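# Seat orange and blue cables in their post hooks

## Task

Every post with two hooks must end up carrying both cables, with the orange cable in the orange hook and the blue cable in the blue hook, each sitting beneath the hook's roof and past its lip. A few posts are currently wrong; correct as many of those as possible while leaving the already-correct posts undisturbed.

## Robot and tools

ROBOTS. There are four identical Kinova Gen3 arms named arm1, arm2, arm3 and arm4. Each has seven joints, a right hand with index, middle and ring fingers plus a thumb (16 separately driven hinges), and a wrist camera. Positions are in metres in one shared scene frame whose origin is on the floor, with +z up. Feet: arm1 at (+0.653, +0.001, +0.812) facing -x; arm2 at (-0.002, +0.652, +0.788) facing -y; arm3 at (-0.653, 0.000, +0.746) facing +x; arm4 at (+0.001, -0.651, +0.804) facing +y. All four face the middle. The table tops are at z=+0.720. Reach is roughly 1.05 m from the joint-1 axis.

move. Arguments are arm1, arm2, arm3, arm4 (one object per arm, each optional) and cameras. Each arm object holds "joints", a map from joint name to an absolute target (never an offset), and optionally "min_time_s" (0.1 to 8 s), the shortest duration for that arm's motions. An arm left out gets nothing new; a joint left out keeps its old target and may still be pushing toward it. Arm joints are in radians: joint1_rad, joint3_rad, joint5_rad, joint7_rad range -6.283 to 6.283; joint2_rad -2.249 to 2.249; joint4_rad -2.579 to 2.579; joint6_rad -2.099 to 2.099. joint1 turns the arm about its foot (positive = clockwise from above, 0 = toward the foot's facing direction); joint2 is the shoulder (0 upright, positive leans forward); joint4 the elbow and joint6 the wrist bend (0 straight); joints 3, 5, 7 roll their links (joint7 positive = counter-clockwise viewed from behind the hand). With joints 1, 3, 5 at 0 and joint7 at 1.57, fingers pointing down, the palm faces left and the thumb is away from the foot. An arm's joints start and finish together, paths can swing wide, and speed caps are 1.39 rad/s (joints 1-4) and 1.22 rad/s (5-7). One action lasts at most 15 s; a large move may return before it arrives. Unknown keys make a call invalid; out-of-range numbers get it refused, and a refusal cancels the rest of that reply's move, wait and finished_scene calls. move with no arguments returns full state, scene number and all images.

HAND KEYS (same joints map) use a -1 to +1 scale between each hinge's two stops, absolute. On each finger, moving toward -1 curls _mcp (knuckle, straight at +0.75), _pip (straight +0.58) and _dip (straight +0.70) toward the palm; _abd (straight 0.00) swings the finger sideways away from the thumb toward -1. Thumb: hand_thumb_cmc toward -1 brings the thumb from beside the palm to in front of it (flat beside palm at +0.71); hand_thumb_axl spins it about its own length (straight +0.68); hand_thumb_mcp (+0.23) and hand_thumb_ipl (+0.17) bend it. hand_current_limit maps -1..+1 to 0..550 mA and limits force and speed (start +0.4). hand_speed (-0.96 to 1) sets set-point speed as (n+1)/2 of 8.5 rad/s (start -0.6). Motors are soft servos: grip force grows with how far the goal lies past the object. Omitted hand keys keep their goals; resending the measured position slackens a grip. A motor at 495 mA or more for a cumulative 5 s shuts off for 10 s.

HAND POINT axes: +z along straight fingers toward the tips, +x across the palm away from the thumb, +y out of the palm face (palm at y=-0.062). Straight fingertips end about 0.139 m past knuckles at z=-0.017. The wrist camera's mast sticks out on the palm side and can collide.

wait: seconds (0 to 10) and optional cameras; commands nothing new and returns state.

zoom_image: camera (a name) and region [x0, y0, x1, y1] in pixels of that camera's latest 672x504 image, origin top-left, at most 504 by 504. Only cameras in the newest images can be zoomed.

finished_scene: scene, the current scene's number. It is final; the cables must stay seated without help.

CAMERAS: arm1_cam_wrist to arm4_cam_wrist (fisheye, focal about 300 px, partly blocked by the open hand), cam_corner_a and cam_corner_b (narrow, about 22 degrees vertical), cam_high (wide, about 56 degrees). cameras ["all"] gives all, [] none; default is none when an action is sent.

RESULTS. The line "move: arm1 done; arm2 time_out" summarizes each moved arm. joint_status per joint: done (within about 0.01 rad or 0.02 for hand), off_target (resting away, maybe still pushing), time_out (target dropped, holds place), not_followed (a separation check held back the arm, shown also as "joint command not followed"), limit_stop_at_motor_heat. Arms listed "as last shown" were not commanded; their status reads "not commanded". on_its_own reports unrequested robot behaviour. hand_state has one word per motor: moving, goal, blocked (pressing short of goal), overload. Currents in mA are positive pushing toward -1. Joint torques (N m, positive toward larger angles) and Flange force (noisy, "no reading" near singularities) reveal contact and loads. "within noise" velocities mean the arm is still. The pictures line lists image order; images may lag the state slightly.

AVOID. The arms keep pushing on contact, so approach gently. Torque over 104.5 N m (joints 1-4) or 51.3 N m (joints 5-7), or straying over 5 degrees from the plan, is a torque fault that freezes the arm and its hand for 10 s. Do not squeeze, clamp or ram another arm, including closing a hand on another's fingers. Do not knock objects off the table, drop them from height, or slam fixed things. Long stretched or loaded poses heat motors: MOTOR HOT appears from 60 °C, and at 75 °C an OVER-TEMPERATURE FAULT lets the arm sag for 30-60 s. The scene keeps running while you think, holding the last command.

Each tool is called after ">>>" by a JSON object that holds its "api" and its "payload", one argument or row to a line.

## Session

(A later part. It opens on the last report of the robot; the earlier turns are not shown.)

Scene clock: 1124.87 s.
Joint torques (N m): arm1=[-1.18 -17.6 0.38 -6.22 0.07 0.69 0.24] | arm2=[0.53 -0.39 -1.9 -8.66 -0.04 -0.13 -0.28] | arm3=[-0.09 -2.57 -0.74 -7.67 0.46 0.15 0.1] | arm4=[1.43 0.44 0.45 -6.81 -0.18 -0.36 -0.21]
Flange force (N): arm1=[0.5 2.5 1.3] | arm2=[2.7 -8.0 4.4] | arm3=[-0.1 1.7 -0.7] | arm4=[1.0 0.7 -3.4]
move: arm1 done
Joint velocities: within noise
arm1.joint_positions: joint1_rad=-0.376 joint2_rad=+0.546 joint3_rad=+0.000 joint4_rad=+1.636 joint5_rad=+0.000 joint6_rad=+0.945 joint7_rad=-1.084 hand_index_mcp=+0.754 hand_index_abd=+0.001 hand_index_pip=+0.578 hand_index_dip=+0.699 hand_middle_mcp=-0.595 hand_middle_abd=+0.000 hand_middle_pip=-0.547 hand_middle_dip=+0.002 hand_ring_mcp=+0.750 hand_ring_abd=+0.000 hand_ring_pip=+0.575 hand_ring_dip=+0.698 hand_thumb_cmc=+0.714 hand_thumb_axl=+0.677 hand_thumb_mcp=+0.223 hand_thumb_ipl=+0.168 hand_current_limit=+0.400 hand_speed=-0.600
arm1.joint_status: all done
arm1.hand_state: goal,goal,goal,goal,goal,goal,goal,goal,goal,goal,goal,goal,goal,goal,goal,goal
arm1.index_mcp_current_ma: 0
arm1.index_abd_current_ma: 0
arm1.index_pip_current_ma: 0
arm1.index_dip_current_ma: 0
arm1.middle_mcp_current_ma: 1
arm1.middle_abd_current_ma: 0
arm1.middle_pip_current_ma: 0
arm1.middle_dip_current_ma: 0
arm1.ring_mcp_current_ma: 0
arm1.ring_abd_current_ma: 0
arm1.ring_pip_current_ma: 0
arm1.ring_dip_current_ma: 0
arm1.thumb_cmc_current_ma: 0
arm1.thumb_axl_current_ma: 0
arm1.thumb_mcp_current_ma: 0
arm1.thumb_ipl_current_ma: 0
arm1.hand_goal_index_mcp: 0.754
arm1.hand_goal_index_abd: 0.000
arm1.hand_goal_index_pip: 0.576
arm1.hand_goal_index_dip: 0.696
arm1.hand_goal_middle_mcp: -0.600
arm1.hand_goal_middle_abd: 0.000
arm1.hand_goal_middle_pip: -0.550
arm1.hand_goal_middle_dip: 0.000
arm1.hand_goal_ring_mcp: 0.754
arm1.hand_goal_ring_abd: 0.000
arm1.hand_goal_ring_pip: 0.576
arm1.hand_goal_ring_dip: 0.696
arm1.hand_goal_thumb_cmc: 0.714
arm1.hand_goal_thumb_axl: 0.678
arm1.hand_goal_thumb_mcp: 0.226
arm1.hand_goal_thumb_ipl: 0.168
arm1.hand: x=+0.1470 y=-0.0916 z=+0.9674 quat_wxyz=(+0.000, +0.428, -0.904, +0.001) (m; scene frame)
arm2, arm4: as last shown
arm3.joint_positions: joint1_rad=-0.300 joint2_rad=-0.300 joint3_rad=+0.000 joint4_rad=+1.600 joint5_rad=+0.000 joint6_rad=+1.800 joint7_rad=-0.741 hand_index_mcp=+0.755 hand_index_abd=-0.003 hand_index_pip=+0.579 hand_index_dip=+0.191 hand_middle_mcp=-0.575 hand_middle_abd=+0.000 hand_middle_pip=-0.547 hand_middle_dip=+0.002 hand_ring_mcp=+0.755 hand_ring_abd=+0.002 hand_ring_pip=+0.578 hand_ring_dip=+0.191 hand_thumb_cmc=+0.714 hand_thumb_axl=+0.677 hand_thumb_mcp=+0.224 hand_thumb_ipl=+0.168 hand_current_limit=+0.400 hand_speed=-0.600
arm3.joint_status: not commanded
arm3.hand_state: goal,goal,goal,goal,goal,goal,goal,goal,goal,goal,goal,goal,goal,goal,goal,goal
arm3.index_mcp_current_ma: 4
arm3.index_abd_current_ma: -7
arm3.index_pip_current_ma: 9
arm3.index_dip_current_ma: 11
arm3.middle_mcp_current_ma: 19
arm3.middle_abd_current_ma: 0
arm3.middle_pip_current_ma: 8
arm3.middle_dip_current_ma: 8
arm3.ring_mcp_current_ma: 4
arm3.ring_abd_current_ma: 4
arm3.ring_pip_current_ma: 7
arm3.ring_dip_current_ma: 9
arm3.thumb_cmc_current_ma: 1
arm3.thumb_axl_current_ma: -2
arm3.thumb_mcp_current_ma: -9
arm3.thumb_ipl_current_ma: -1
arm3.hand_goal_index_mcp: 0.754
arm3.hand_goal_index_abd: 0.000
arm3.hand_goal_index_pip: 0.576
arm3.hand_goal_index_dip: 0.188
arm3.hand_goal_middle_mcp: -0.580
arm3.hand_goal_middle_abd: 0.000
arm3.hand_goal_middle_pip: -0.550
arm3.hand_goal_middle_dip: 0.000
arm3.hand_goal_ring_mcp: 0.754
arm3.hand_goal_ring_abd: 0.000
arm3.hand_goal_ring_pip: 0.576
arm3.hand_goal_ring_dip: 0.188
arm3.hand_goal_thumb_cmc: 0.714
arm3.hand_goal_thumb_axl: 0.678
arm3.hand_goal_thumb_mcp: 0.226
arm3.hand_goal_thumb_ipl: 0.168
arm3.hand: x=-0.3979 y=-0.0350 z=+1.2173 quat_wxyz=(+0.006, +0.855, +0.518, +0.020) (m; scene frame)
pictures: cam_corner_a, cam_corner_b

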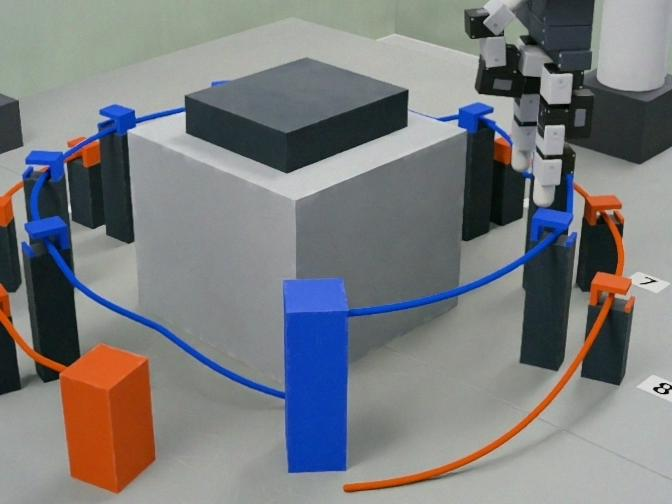

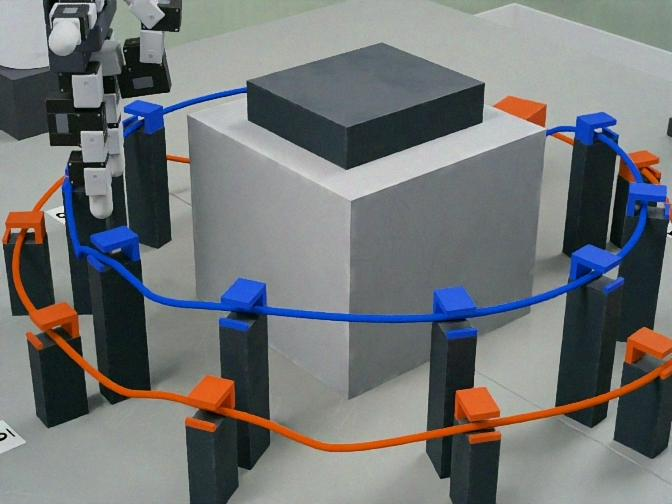

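Cable is off the roof. Lift.

>>> {"api": "move", "payload": {
  "arm1": {"joints":{"joint1_rad":-0.37581,"joint2_rad":0.47964,"joint4_rad":1.55651,"joint6_rad":1.09096,"joint7_rad":-1.08373},"min_time_s":1.3}
}}

>>> {"api": "move", "payload": {
  "arm1": {"joints":{"joint1_rad":-0.56061,"joint2_rad":0.39721,"joint4_rad":1.69481,"joint6_rad":1.03563,"joint7_rad":-1.26853},"min_time_s":1.6},
  "cameras": ["cam_corner_b","cam_corner_a","cam_high"]
}}

>>> {"api": "zoom_image", "payload": {
  "camera": "cam_corner_a",
  "region": [480, 80, 620, 220]
}}

>>> {"api": "zoom_image", "payload": {
  "camera": "cam_corner_b",
  "region": [30, 110, 170, 250]
}}

>>> {"api": "zoom_image", "payload": {
  "camera": "cam_high",
  "region": [370, 230, 450, 310]
}}

Scene clock: 1139.67 s.
Joint torques (N m): arm1=[-1.2 -17.18 0.35 -6.89 0.08 0.68 0.23] | arm2=[0.55 -0.48 -1.86 -8.74 -0.05 -0.09 -0.3] | arm3=[-0.14 -2.58 -0.76 -7.66 0.42 0.1 0.09] | arm4=[1.46 0.43 0.49 -6.83 -0.15 -0.37 -0.18]
Flange force (N): arm1=[0.7 2.6 1.1] | arm2=[2.5 -8.0 4.8] | arm3=[-0.2 1.8 -0.9] | arm4=[1.0 0.9 -3.3]
move: arm1 done
Joint velocities: within noise
arm1.joint_positions: joint1_rad=-0.376 joint2_rad=+0.480 joint3_rad=+0.000 joint4_rad=+1.557 joint5_rad=+0.000 joint6_rad=+1.091 joint7_rad=-1.084 hand_index_mcp=+0.754 hand_index_abd=+0.001 hand_index_pip=+0.578 hand_index_dip=+0.699 hand_middle_mcp=-0.595 hand_middle_abd=+0.000 hand_middle_pip=-0.547 hand_middle_dip=+0.002 hand_ring_mcp=+0.750 hand_ring_abd=+0.000 hand_ring_pip=+0.575 hand_ring_dip=+0.698 hand_thumb_cmc=+0.714 hand_thumb_axl=+0.677 hand_thumb_mcp=+0.223 hand_thumb_ipl=+0.168 hand_current_limit=+0.400 hand_speed=-0.600
arm1.joint_status: all done
arm1.hand_state: goal,goal,goal,goal,goal,goal,goal,goal,goal,goal,goal,goal,goal,goal,goal,goal
arm1.index_mcp_current_ma: 0
arm1.index_abd_current_ma: 0
arm1.index_pip_current_ma: 0
arm1.index_dip_current_ma: 0
arm1.middle_mcp_current_ma: 1
arm1.middle_abd_current_ma: 0
arm1.middle_pip_current_ma: 0
arm1.middle_dip_current_ma: 0
arm1.ring_mcp_current_ma: 0
arm1.ring_abd_current_ma: 0
arm1.ring_pip_current_ma: 0
arm1.ring_dip_current_ma: 0
arm1.thumb_cmc_current_ma: 0
arm1.thumb_axl_current_ma: 0
arm1.thumb_mcp_current_ma: 0
arm1.thumb_ipl_current_ma: 0
arm1.hand_goal_index_mcp: 0.754
arm1.hand_goal_index_abd: 0.000
arm1.hand_goal_index_pip: 0.576
arm1.hand_goal_index_dip: 0.696
arm1.hand_goal_middle_mcp: -0.600
arm1.hand_goal_middle_abd: 0.000
arm1.hand_goal_middle_pip: -0.550
arm1.hand_goal_middle_dip: 0.000
arm1.hand_goal_ring_mcp: 0.754
arm1.hand_goal_ring_abd: 0.000
arm1.hand_goal_ring_pip: 0.576
arm1.hand_goal_ring_dip: 0.696
arm1.hand_goal_thumb_cmc: 0.714
arm1.hand_goal_thumb_axl: 0.678
arm1.hand_goal_thumb_mcp: 0.226
arm1.hand_goal_thumb_ipl: 0.168
arm1.hand: x=+0.1470 y=-0.0916 z=+1.0204 quat_wxyz=(+0.000, +0.428, -0.904, +0.001) (m; scene frame)
arm2, arm3, arm4: as last shown
pictures: none

Scene clock: 1141.60 s.
Joint torques (N m): arm1=[-1.21 -15.5 0.33 -6.65 0.07 0.7 0.22] | arm2=[0.62 -0.38 -1.91 -8.61 -0.08 -0.15 -0.27] | arm3=[-0.08 -2.55 -0.7 -7.63 0.46 0.1 0.09] | arm4=[1.43 0.47 0.42 -6.76 -0.18 -0.33 -0.18]
Flange force (N): arm1=[1.2 2.4 1.3] | arm2=[2.7 -8.1 4.2] | arm3=[0.0 1.6 -0.9] | arm4=[1.0 0.7 -3.4]
move: arm1 done
Joint velocities: within noise
arm1.joint_positions: joint1_rad=-0.561 joint2_rad=+0.397 joint3_rad=+0.000 joint4_rad=+1.695 joint5_rad=+0.000 joint6_rad=+1.036 joint7_rad=-1.269 hand_index_mcp=+0.754 hand_index_abd=+0.001 hand_index_pip=+0.578 hand_index_dip=+0.699 hand_middle_mcp=-0.595 hand_middle_abd=+0.000 hand_middle_pip=-0.547 hand_middle_dip=+0.002 hand_ring_mcp=+0.750 hand_ring_abd=+0.000 hand_ring_pip=+0.575 hand_ring_dip=+0.698 hand_thumb_cmc=+0.714 hand_thumb_axl=+0.677 hand_thumb_mcp=+0.223 hand_thumb_ipl=+0.168 hand_current_limit=+0.400 hand_speed=-0.600
arm1.joint_status: all done
arm1.hand_state: goal,goal,goal,goal,goal,goal,goal,goal,goal,goal,goal,goal,goal,goal,goal,goal
arm1.index_mcp_current_ma: 0
arm1.index_abd_current_ma: 0
arm1.index_pip_current_ma: 0
arm1.index_dip_current_ma: 0
arm1.middle_mcp_current_ma: 1
arm1.middle_abd_current_ma: 0
arm1.middle_pip_current_ma: 0
arm1.middle_dip_current_ma: 0
arm1.ring_mcp_current_ma: 0
arm1.ring_abd_current_ma: 0
arm1.ring_pip_current_ma: 0
arm1.ring_dip_current_ma: 0
arm1.thumb_cmc_current_ma: 0
arm1.thumb_axl_current_ma: 0
arm1.thumb_mcp_current_ma: 0
arm1.thumb_ipl_current_ma: 0
arm1.hand_goal_index_mcp: 0.754
arm1.hand_goal_index_abd: 0.000
arm1.hand_goal_index_pip: 0.576
arm1.hand_goal_index_dip: 0.696
arm1.hand_goal_middle_mcp: -0.600
arm1.hand_goal_middle_abd: 0.000
arm1.hand_goal_middle_pip: -0.550
arm1.hand_goal_middle_dip: 0.000
arm1.hand_goal_ring_mcp: 0.754
arm1.hand_goal_ring_abd: 0.000
arm1.hand_goal_ring_pip: 0.576
arm1.hand_goal_ring_dip: 0.696
arm1.hand_goal_thumb_cmc: 0.714
arm1.hand_goal_thumb_axl: 0.678
arm1.hand_goal_thumb_mcp: 0.226
arm1.hand_goal_thumb_ipl: 0.168
arm1.hand: x=+0.2179 y=-0.1498 z=+1.0202 quat_wxyz=(-0.001, +0.428, -0.904, +0.002) (m; scene frame)
arm2, arm3, arm4: as last shown
pictures: cam_corner_a, cam_corner_b, cam_high

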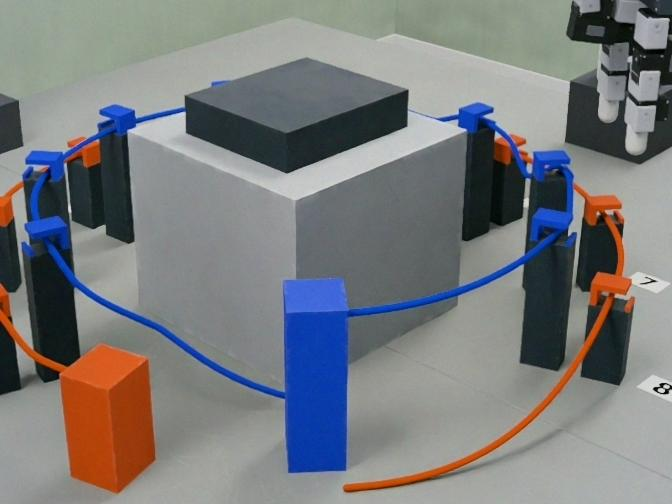

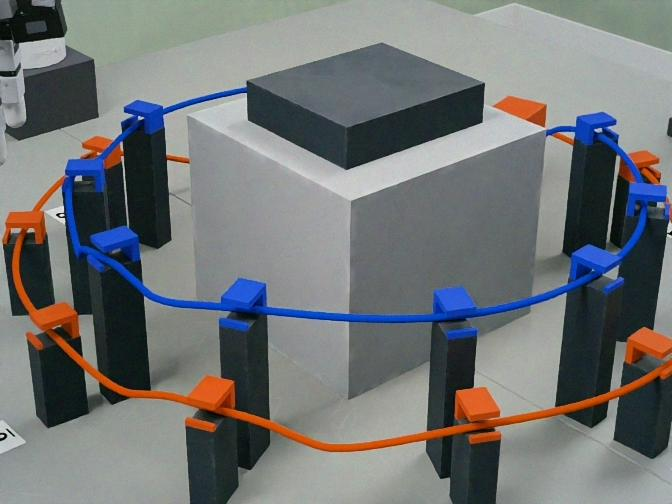

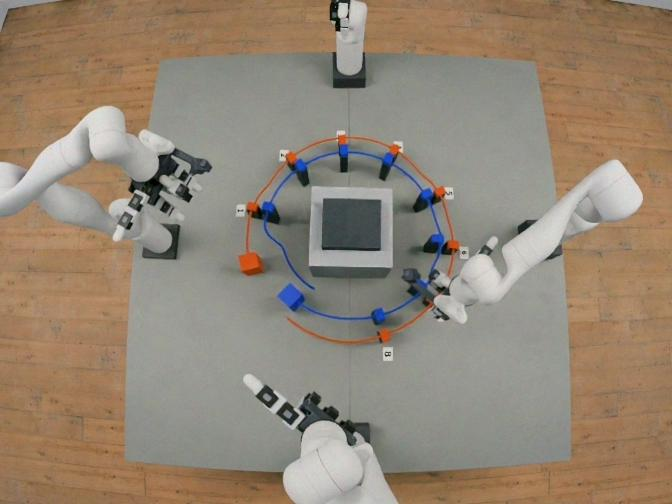

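Scaled by 3.600 from the camera's 672x504 image, which has a finer 960x720 frame.

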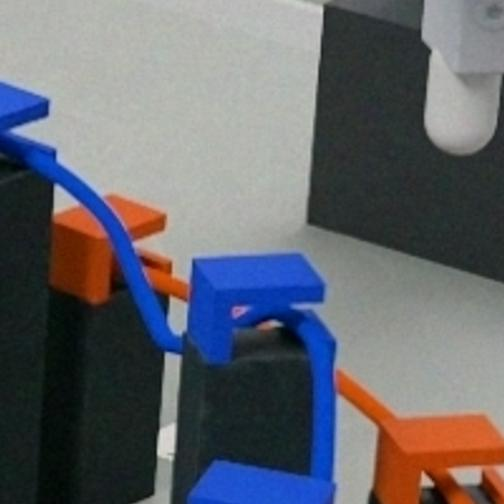

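Scaled by 3.600 from the camera's 672x504 image, which has a finer 960x720 frame.

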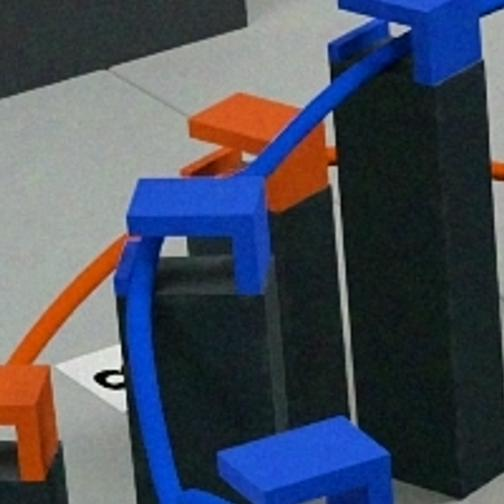

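Scaled by 6.300 from the camera's 672x504 image, which has a finer 960x720 frame.

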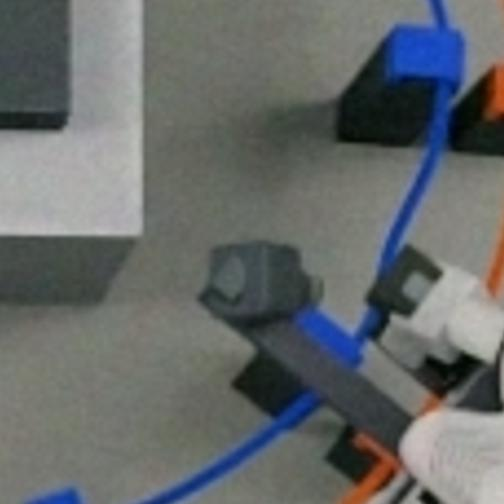

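>>> {"api": "zoom_image", "payload": {
  "camera": "cam_corner_b",
  "region": [55, 150, 115, 210]
}}

>>> {"api": "zoom_image", "payload": {
  "camera": "cam_corner_a",
  "region": [520, 140, 590, 210]
}}

>>> {"api": "zoom_image", "payload": {
  "camera": "cam_corner_b",
  "region": [70, 210, 160, 300]
}}

Scaled by 8.400 from the camera's 672x504 image, which has a finer 960x720 frame.

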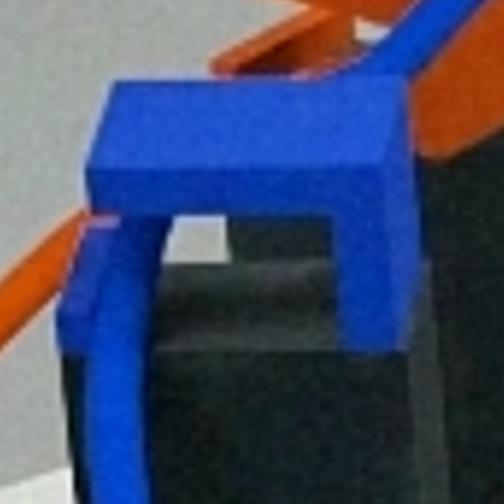

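Scaled by 7.200 from the camera's 672x504 image, which has a finer 960x720 frame.

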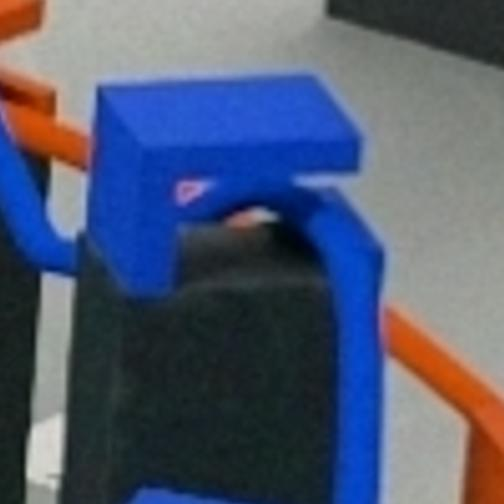

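Scaled by 5.600 from the camera's 672x504 image, which has a finer 960x720 frame.

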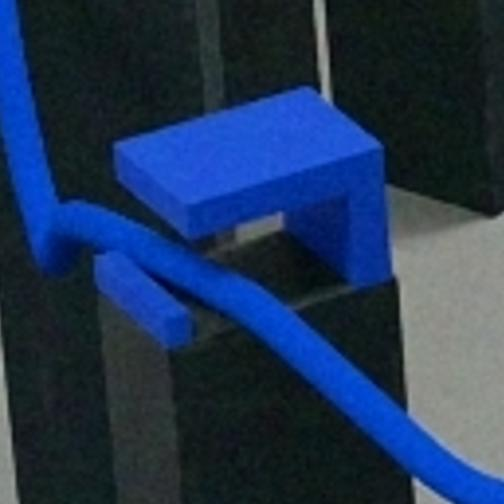

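>>> {"api": "zoom_image", "payload": {
  "camera": "cam_corner_b",
  "region": [78, 220, 128, 270]
}}

>>> {"api": "zoom_image", "payload": {
  "camera": "cam_corner_a",
  "region": [450, 90, 510, 150]
}}

>>> {"api": "zoom_image", "payload": {
  "camera": "cam_high",
  "region": [420, 225, 460, 265]
}}

Scaled by 10.080 from the camera's 672x504 image, which has a finer 960x720 frame.

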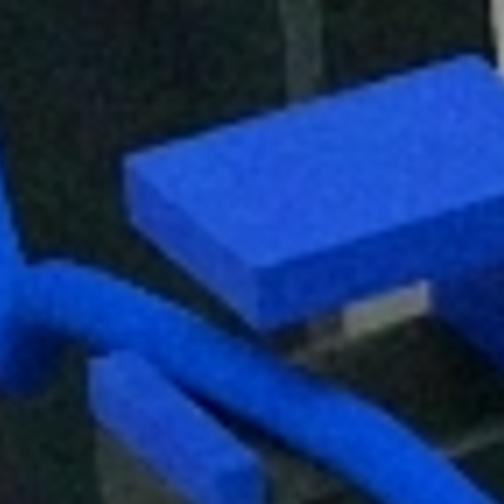

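Scaled by 8.400 from the camera's 672x504 image, which has a finer 960x720 frame.

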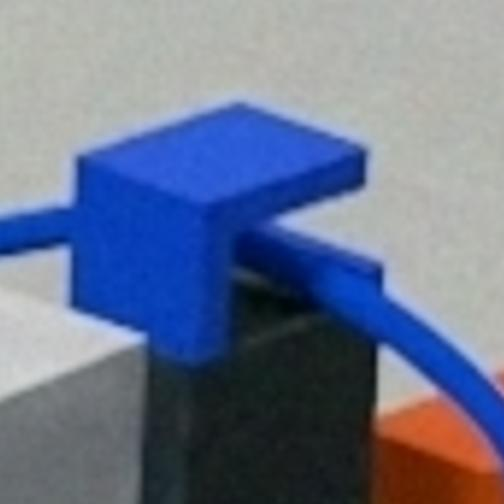

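Scaled by 12.600 from the camera's 672x504 image, which has a finer 960x720 frame.

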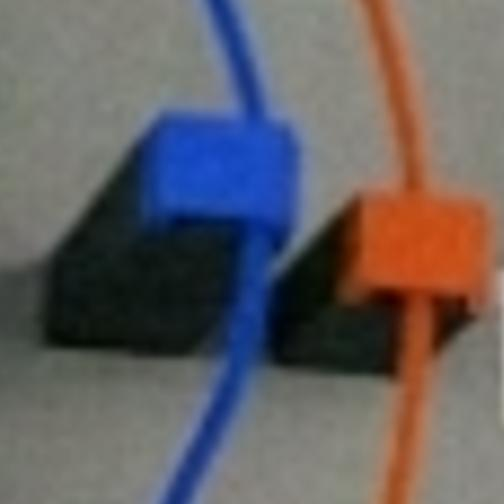

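>>> {"api": "move", "payload": {
  "arm1": {"joints":{"joint1_rad":-0.4,"joint2_rad":-0.1,"joint4_rad":1.65,"joint6_rad":1.5,"joint7_rad":-1.1},"min_time_s":2.0},
  "cameras": ["cam_corner_b","cam_corner_a","cam_high"]
}}

>>> {"api": "zoom_image", "payload": {
  "camera": "cam_high",
  "region": [360, 220, 460, 320]
}}

>>> {"api": "zoom_image", "payload": {
  "camera": "cam_high",
  "region": [310, 130, 460, 280]
}}

>>> {"api": "zoom_image", "payload": {
  "camera": "cam_high",
  "region": [230, 130, 360, 260]
}}

>>> {"api": "zoom_image", "payload": {
  "camera": "cam_corner_a",
  "region": [440, 90, 640, 290]
}}

>>> {"api": "zoom_image", "payload": {
  "camera": "cam_corner_b",
  "region": [0, 90, 180, 270]
}}

>>> {"api": "zoom_image", "payload": {
  "camera": "cam_corner_b",
  "region": [0, 210, 260, 470]
}}

>>> {"api": "zoom_image", "payload": {
  "camera": "cam_corner_b",
  "region": [412, 240, 672, 500]
}}

>>> {"api": "zoom_image", "payload": {
  "camera": "cam_corner_b",
  "region": [540, 90, 672, 222]
}}

>>> {"api": "zoom_image", "payload": {
  "camera": "cam_corner_a",
  "region": [0, 90, 160, 250]
}}

Scene clock: 1189.57 s.
Joint torques (N m): arm1=[-1.17 -7.74 0.07 -8.06 0.1 0.48 0.22] | arm2=[0.56 -0.38 -1.83 -8.73 -0.08 -0.15 -0.3] | arm3=[-0.15 -2.55 -0.69 -7.59 0.44 0.08 0.1] | arm4=[1.4 0.48 0.46 -6.74 -0.16 -0.34 -0.19]
Flange force (N): arm1=[2.4 2.1 0.3] | arm2=[2.7 -7.9 4.7] | arm3=[0.0 1.6 -1.1] | arm4=[1.0 0.8 -3.6]
move: arm1 done
Joint velocities: within noise
arm1.joint_positions: joint1_rad=-0.400 joint2_rad=-0.100 joint3_rad=+0.000 joint4_rad=+1.650 joint5_rad=+0.000 joint6_rad=+1.500 joint7_rad=-1.100 hand_index_mcp=+0.754 hand_index_abd=+0.001 hand_index_pip=+0.578 hand_index_dip=+0.699 hand_middle_mcp=-0.595 hand_middle_abd=+0.000 hand_middle_pip=-0.547 hand_middle_dip=+0.002 hand_ring_mcp=+0.750 hand_ring_abd=+0.000 hand_ring_pip=+0.575 hand_ring_dip=+0.698 hand_thumb_cmc=+0.714 hand_thumb_axl=+0.677 hand_thumb_mcp=+0.223 hand_thumb_ipl=+0.168 hand_current_limit=+0.400 hand_speed=-0.600
arm1.joint_status: all done
arm1.hand_state: goal,goal,goal,goal,goal,goal,goal,goal,goal,goal,goal,goal,goal,goal,goal,goal
arm1.index_mcp_current_ma: 0
arm1.index_abd_current_ma: 0
arm1.index_pip_current_ma: 0
arm1.index_dip_current_ma: 0
arm1.middle_mcp_current_ma: 1
arm1.middle_abd_current_ma: 0
arm1.middle_pip_current_ma: 0
arm1.middle_dip_current_ma: 0
arm1.ring_mcp_current_ma: 0
arm1.ring_abd_current_ma: 0
arm1.ring_pip_current_ma: 0
arm1.ring_dip_current_ma: 0
arm1.thumb_cmc_current_ma: 0
arm1.thumb_axl_current_ma: 0
arm1.thumb_mcp_current_ma: 0
arm1.thumb_ipl_current_ma: 0
arm1.hand_goal_index_mcp: 0.754
arm1.hand_goal_index_abd: 0.000
arm1.hand_goal_index_pip: 0.576
arm1.hand_goal_index_dip: 0.696
arm1.hand_goal_middle_mcp: -0.600
arm1.hand_goal_middle_abd: 0.000
arm1.hand_goal_middle_pip: -0.550
arm1.hand_goal_middle_dip: 0.000
arm1.hand_goal_ring_mcp: 0.754
arm1.hand_goal_ring_abd: 0.000
arm1.hand_goal_ring_pip: 0.576
arm1.hand_goal_ring_dip: 0.696
arm1.hand_goal_thumb_cmc: 0.714
arm1.hand_goal_thumb_axl: 0.678
arm1.hand_goal_thumb_mcp: 0.226
arm1.hand_goal_thumb_ipl: 0.168
arm1.hand: x=+0.3116 y=-0.0301 z=+1.2187 quat_wxyz=(+0.038, +0.432, -0.901, +0.000) (m; scene frame)
arm2, arm3, arm4: as last shown
pictures: cam_corner_a, cam_corner_b, cam_high

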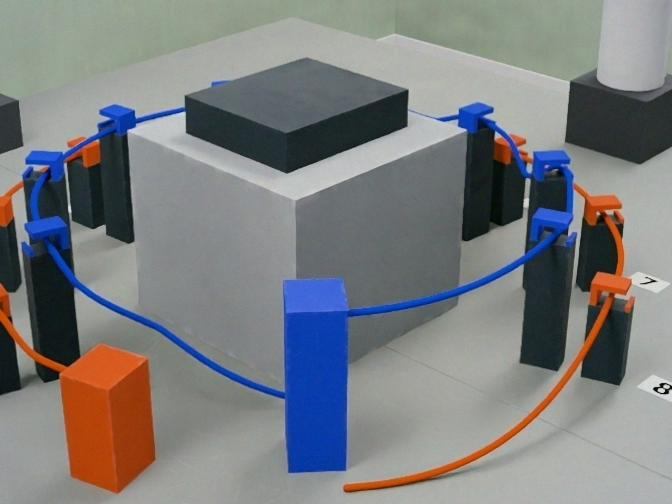

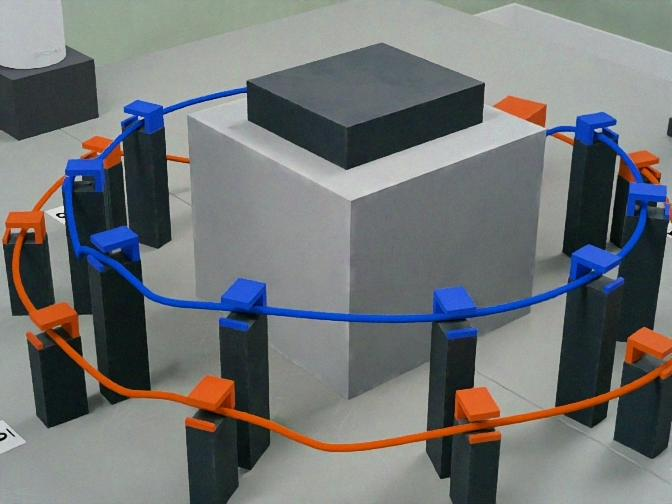

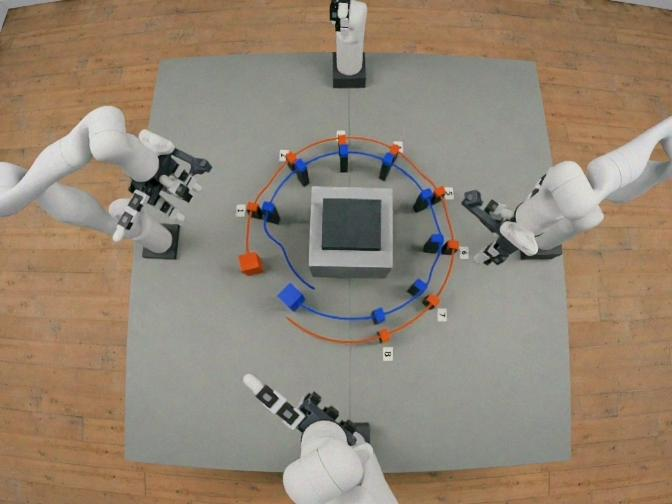

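Scaled by 5.040 from the camera's 672x504 image, which has a finer 960x720 frame.

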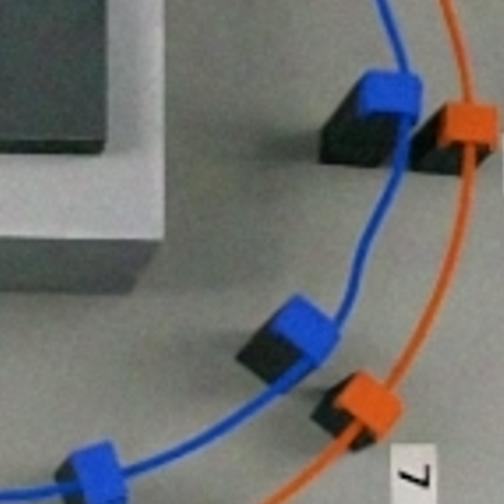

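Scaled by 3.360 from the camera's 672x504 image, which has a finer 960x720 frame.

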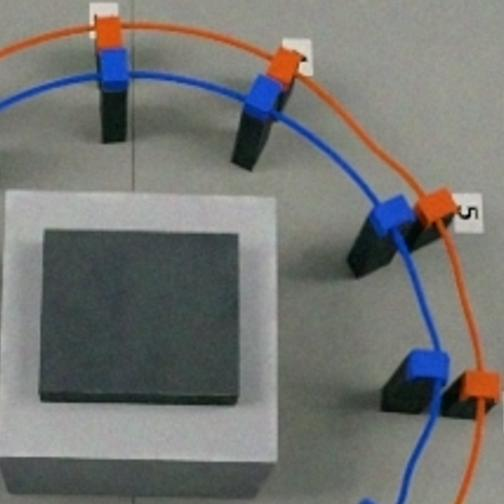

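Scaled by 3.877 from the camera's 672x504 image, which has a finer 960x720 frame.

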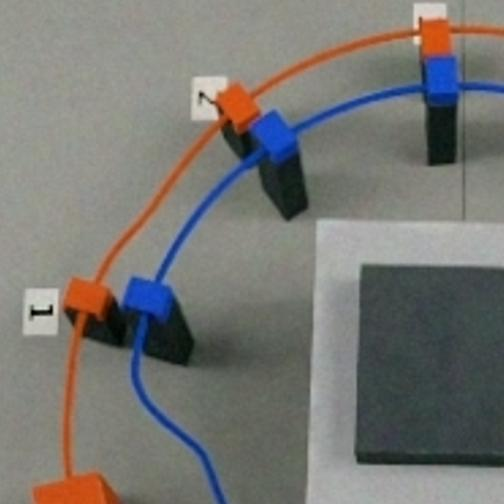

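Scaled by 2.520 from the camera's 672x504 image, which has a finer 960x720 frame.

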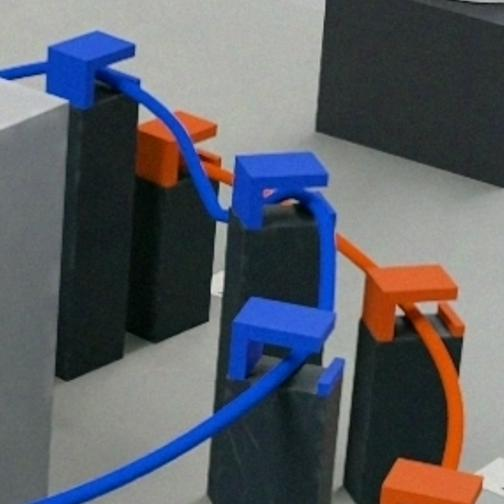

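Scaled by 2.800 from the camera's 672x504 image, which has a finer 960x720 frame.

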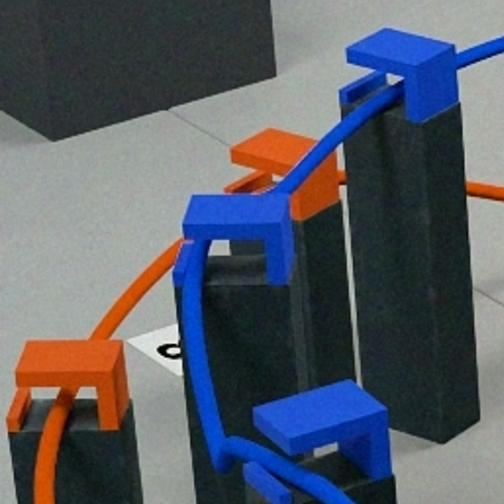

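Scaled by 1.938 from the camera's 672x504 image, which has a finer 960x720 frame.

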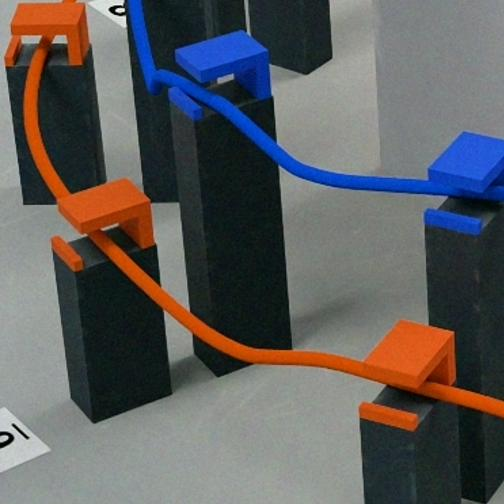

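Scaled by 1.938 from the camera's 672x504 image, which has a finer 960x720 frame.

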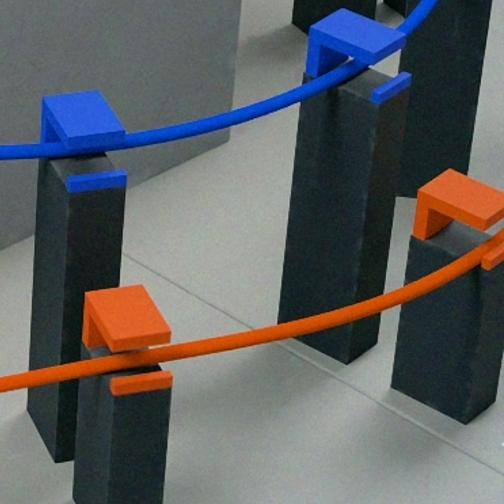

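Scaled by 3.818 from the camera's 672x504 image, which has a finer 960x720 frame.

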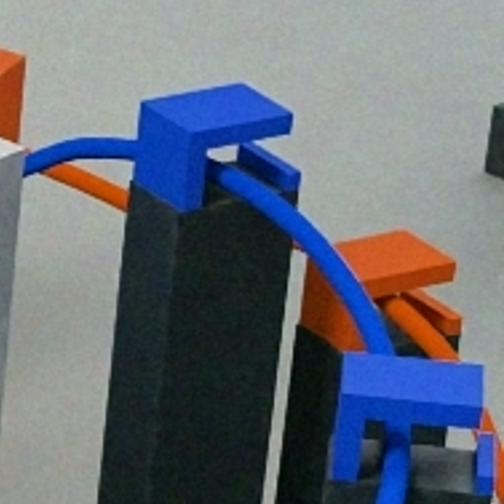

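Scaled by 3.150 from the camera's 672x504 image, which has a finer 960x720 frame.

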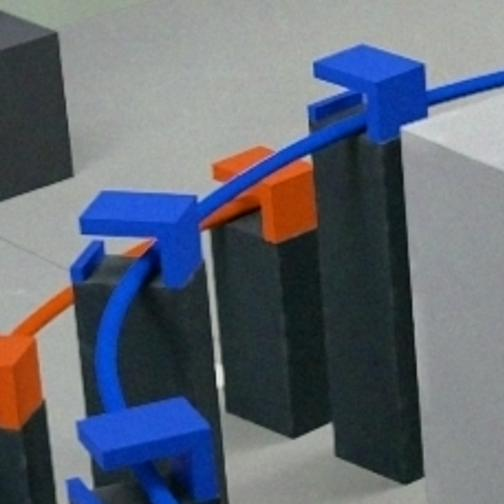

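>>> {"api": "zoom_image", "payload": {
  "camera": "cam_corner_b",
  "region": [592, 150, 672, 230]
}}

>>> {"api": "zoom_image", "payload": {
  "camera": "cam_corner_b",
  "region": [602, 310, 672, 380]
}}

>>> {"api": "zoom_image", "payload": {
  "camera": "cam_corner_a",
  "region": [0, 180, 80, 310]
}}

>>> {"api": "zoom_image", "payload": {
  "camera": "cam_corner_a",
  "region": [570, 180, 670, 320]
}}

>>> {"api": "zoom_image", "payload": {
  "camera": "cam_high",
  "region": [400, 270, 440, 310]
}}

Scaled by 6.300 from the camera's 672x504 image, which has a finer 960x720 frame.

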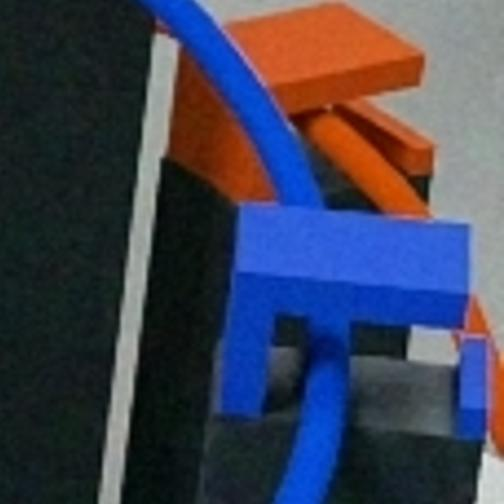

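Scaled by 7.200 from the camera's 672x504 image, which has a finer 960x720 frame.

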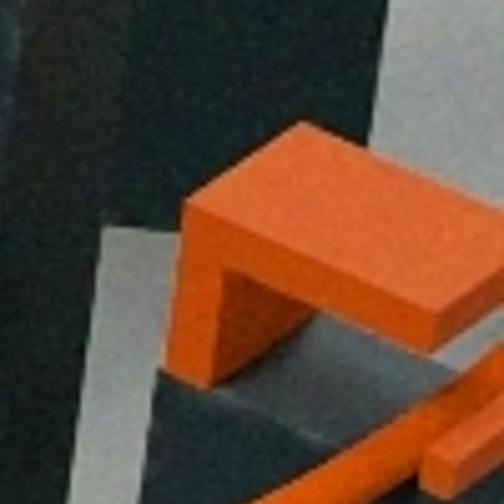

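Scaled by 3.877 from the camera's 672x504 image, which has a finer 960x720 frame.

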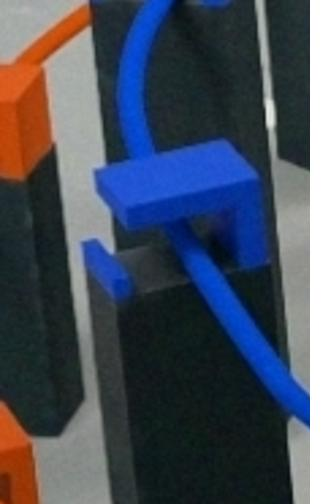

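Scaled by 3.600 from the camera's 672x504 image, which has a finer 960x720 frame.

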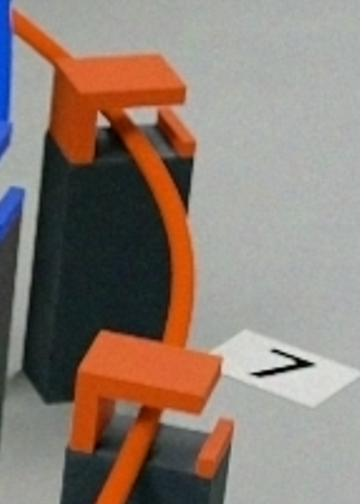

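Scaled by 12.600 from the camera's 672x504 image, which has a finer 960x720 frame.

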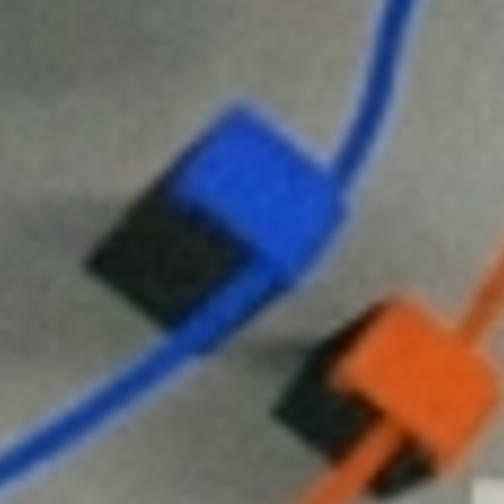

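>>> {"api": "zoom_image", "payload": {
  "camera": "cam_corner_b",
  "region": [210, 270, 280, 340]
}}

>>> {"api": "zoom_image", "payload": {
  "camera": "cam_corner_b",
  "region": [175, 365, 245, 435]
}}

>>> {"api": "zoom_image", "payload": {
  "camera": "cam_corner_b",
  "region": [5, 295, 95, 385]
}}

>>> {"api": "zoom_image", "payload": {
  "camera": "cam_corner_a",
  "region": [515, 195, 595, 275]
}}

>>> {"api": "zoom_image", "payload": {
  "camera": "cam_high",
  "region": [420, 170, 470, 260]
}}

Scaled by 7.200 from the camera's 672x504 image, which has a finer 960x720 frame.

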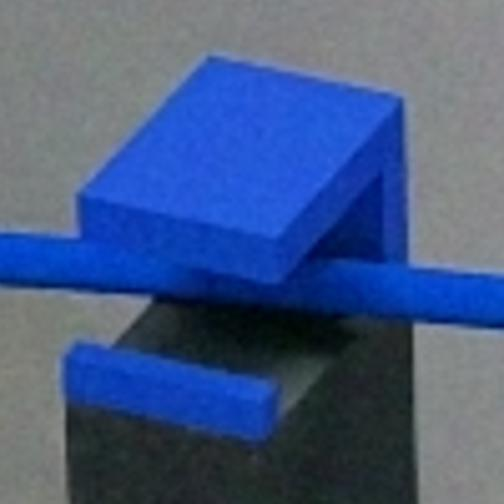

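Scaled by 7.200 from the camera's 672x504 image, which has a finer 960x720 frame.

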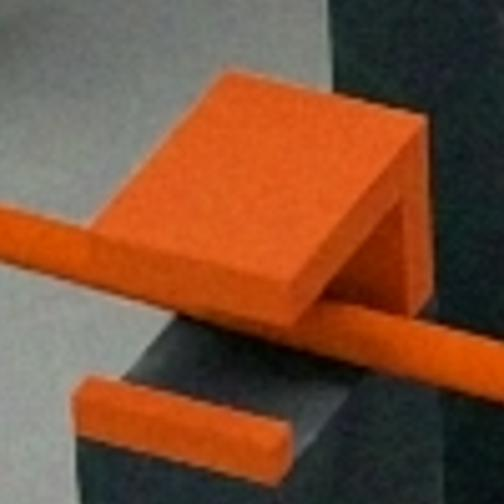

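Scaled by 5.600 from the camera's 672x504 image, which has a finer 960x720 frame.

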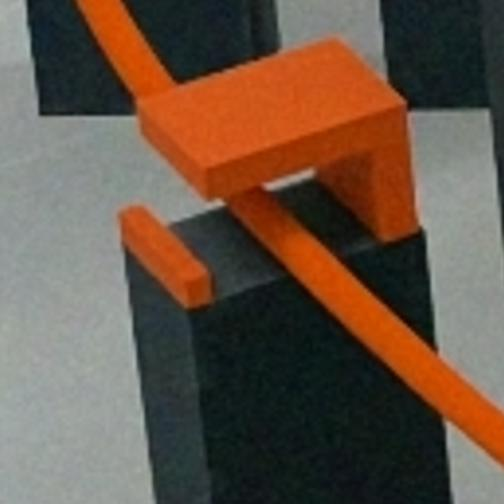

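Scaled by 6.300 from the camera's 672x504 image, which has a finer 960x720 frame.

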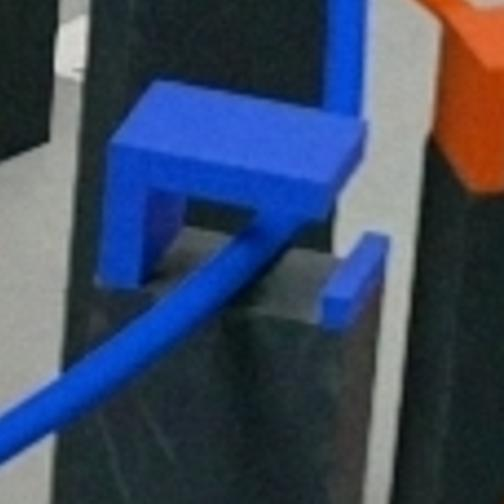

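Scaled by 5.600 from the camera's 672x504 image, which has a finer 960x720 frame.

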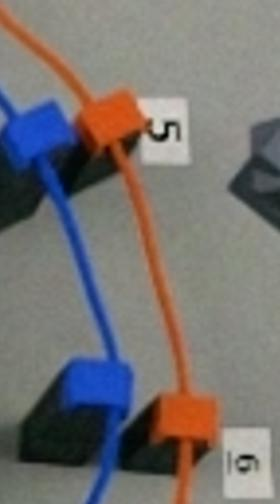

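>>> {"api": "zoom_image", "payload": {
  "camera": "cam_corner_b",
  "region": [425, 280, 515, 440]
}}

>>> {"api": "zoom_image", "payload": {
  "camera": "cam_high",
  "region": [330, 130, 460, 215]
}}

>>> {"api": "zoom_image", "payload": {
  "camera": "cam_high",
  "region": [235, 130, 355, 220]
}}

Scaled by 3.150 from the camera's 672x504 image, which has a finer 960x720 frame.

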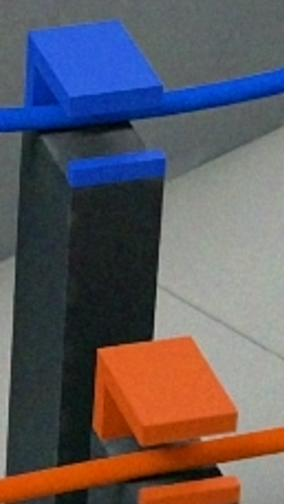

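Scaled by 3.877 from the camera's 672x504 image, which has a finer 960x720 frame.

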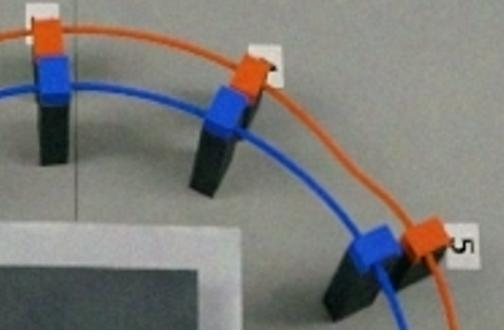

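Scaled by 4.200 from the camera's 672x504 image, which has a finer 960x720 frame.

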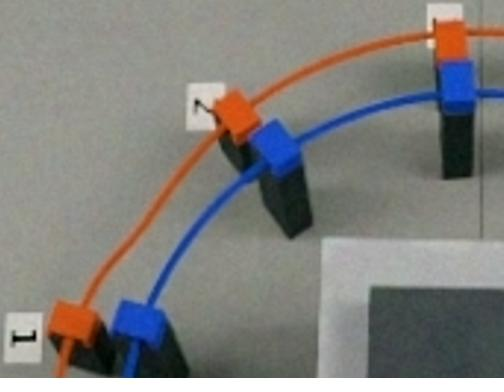

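>>> {"api": "finished_scene", "payload": {
  "scene": 2
}}

The scene is finished: the task was done.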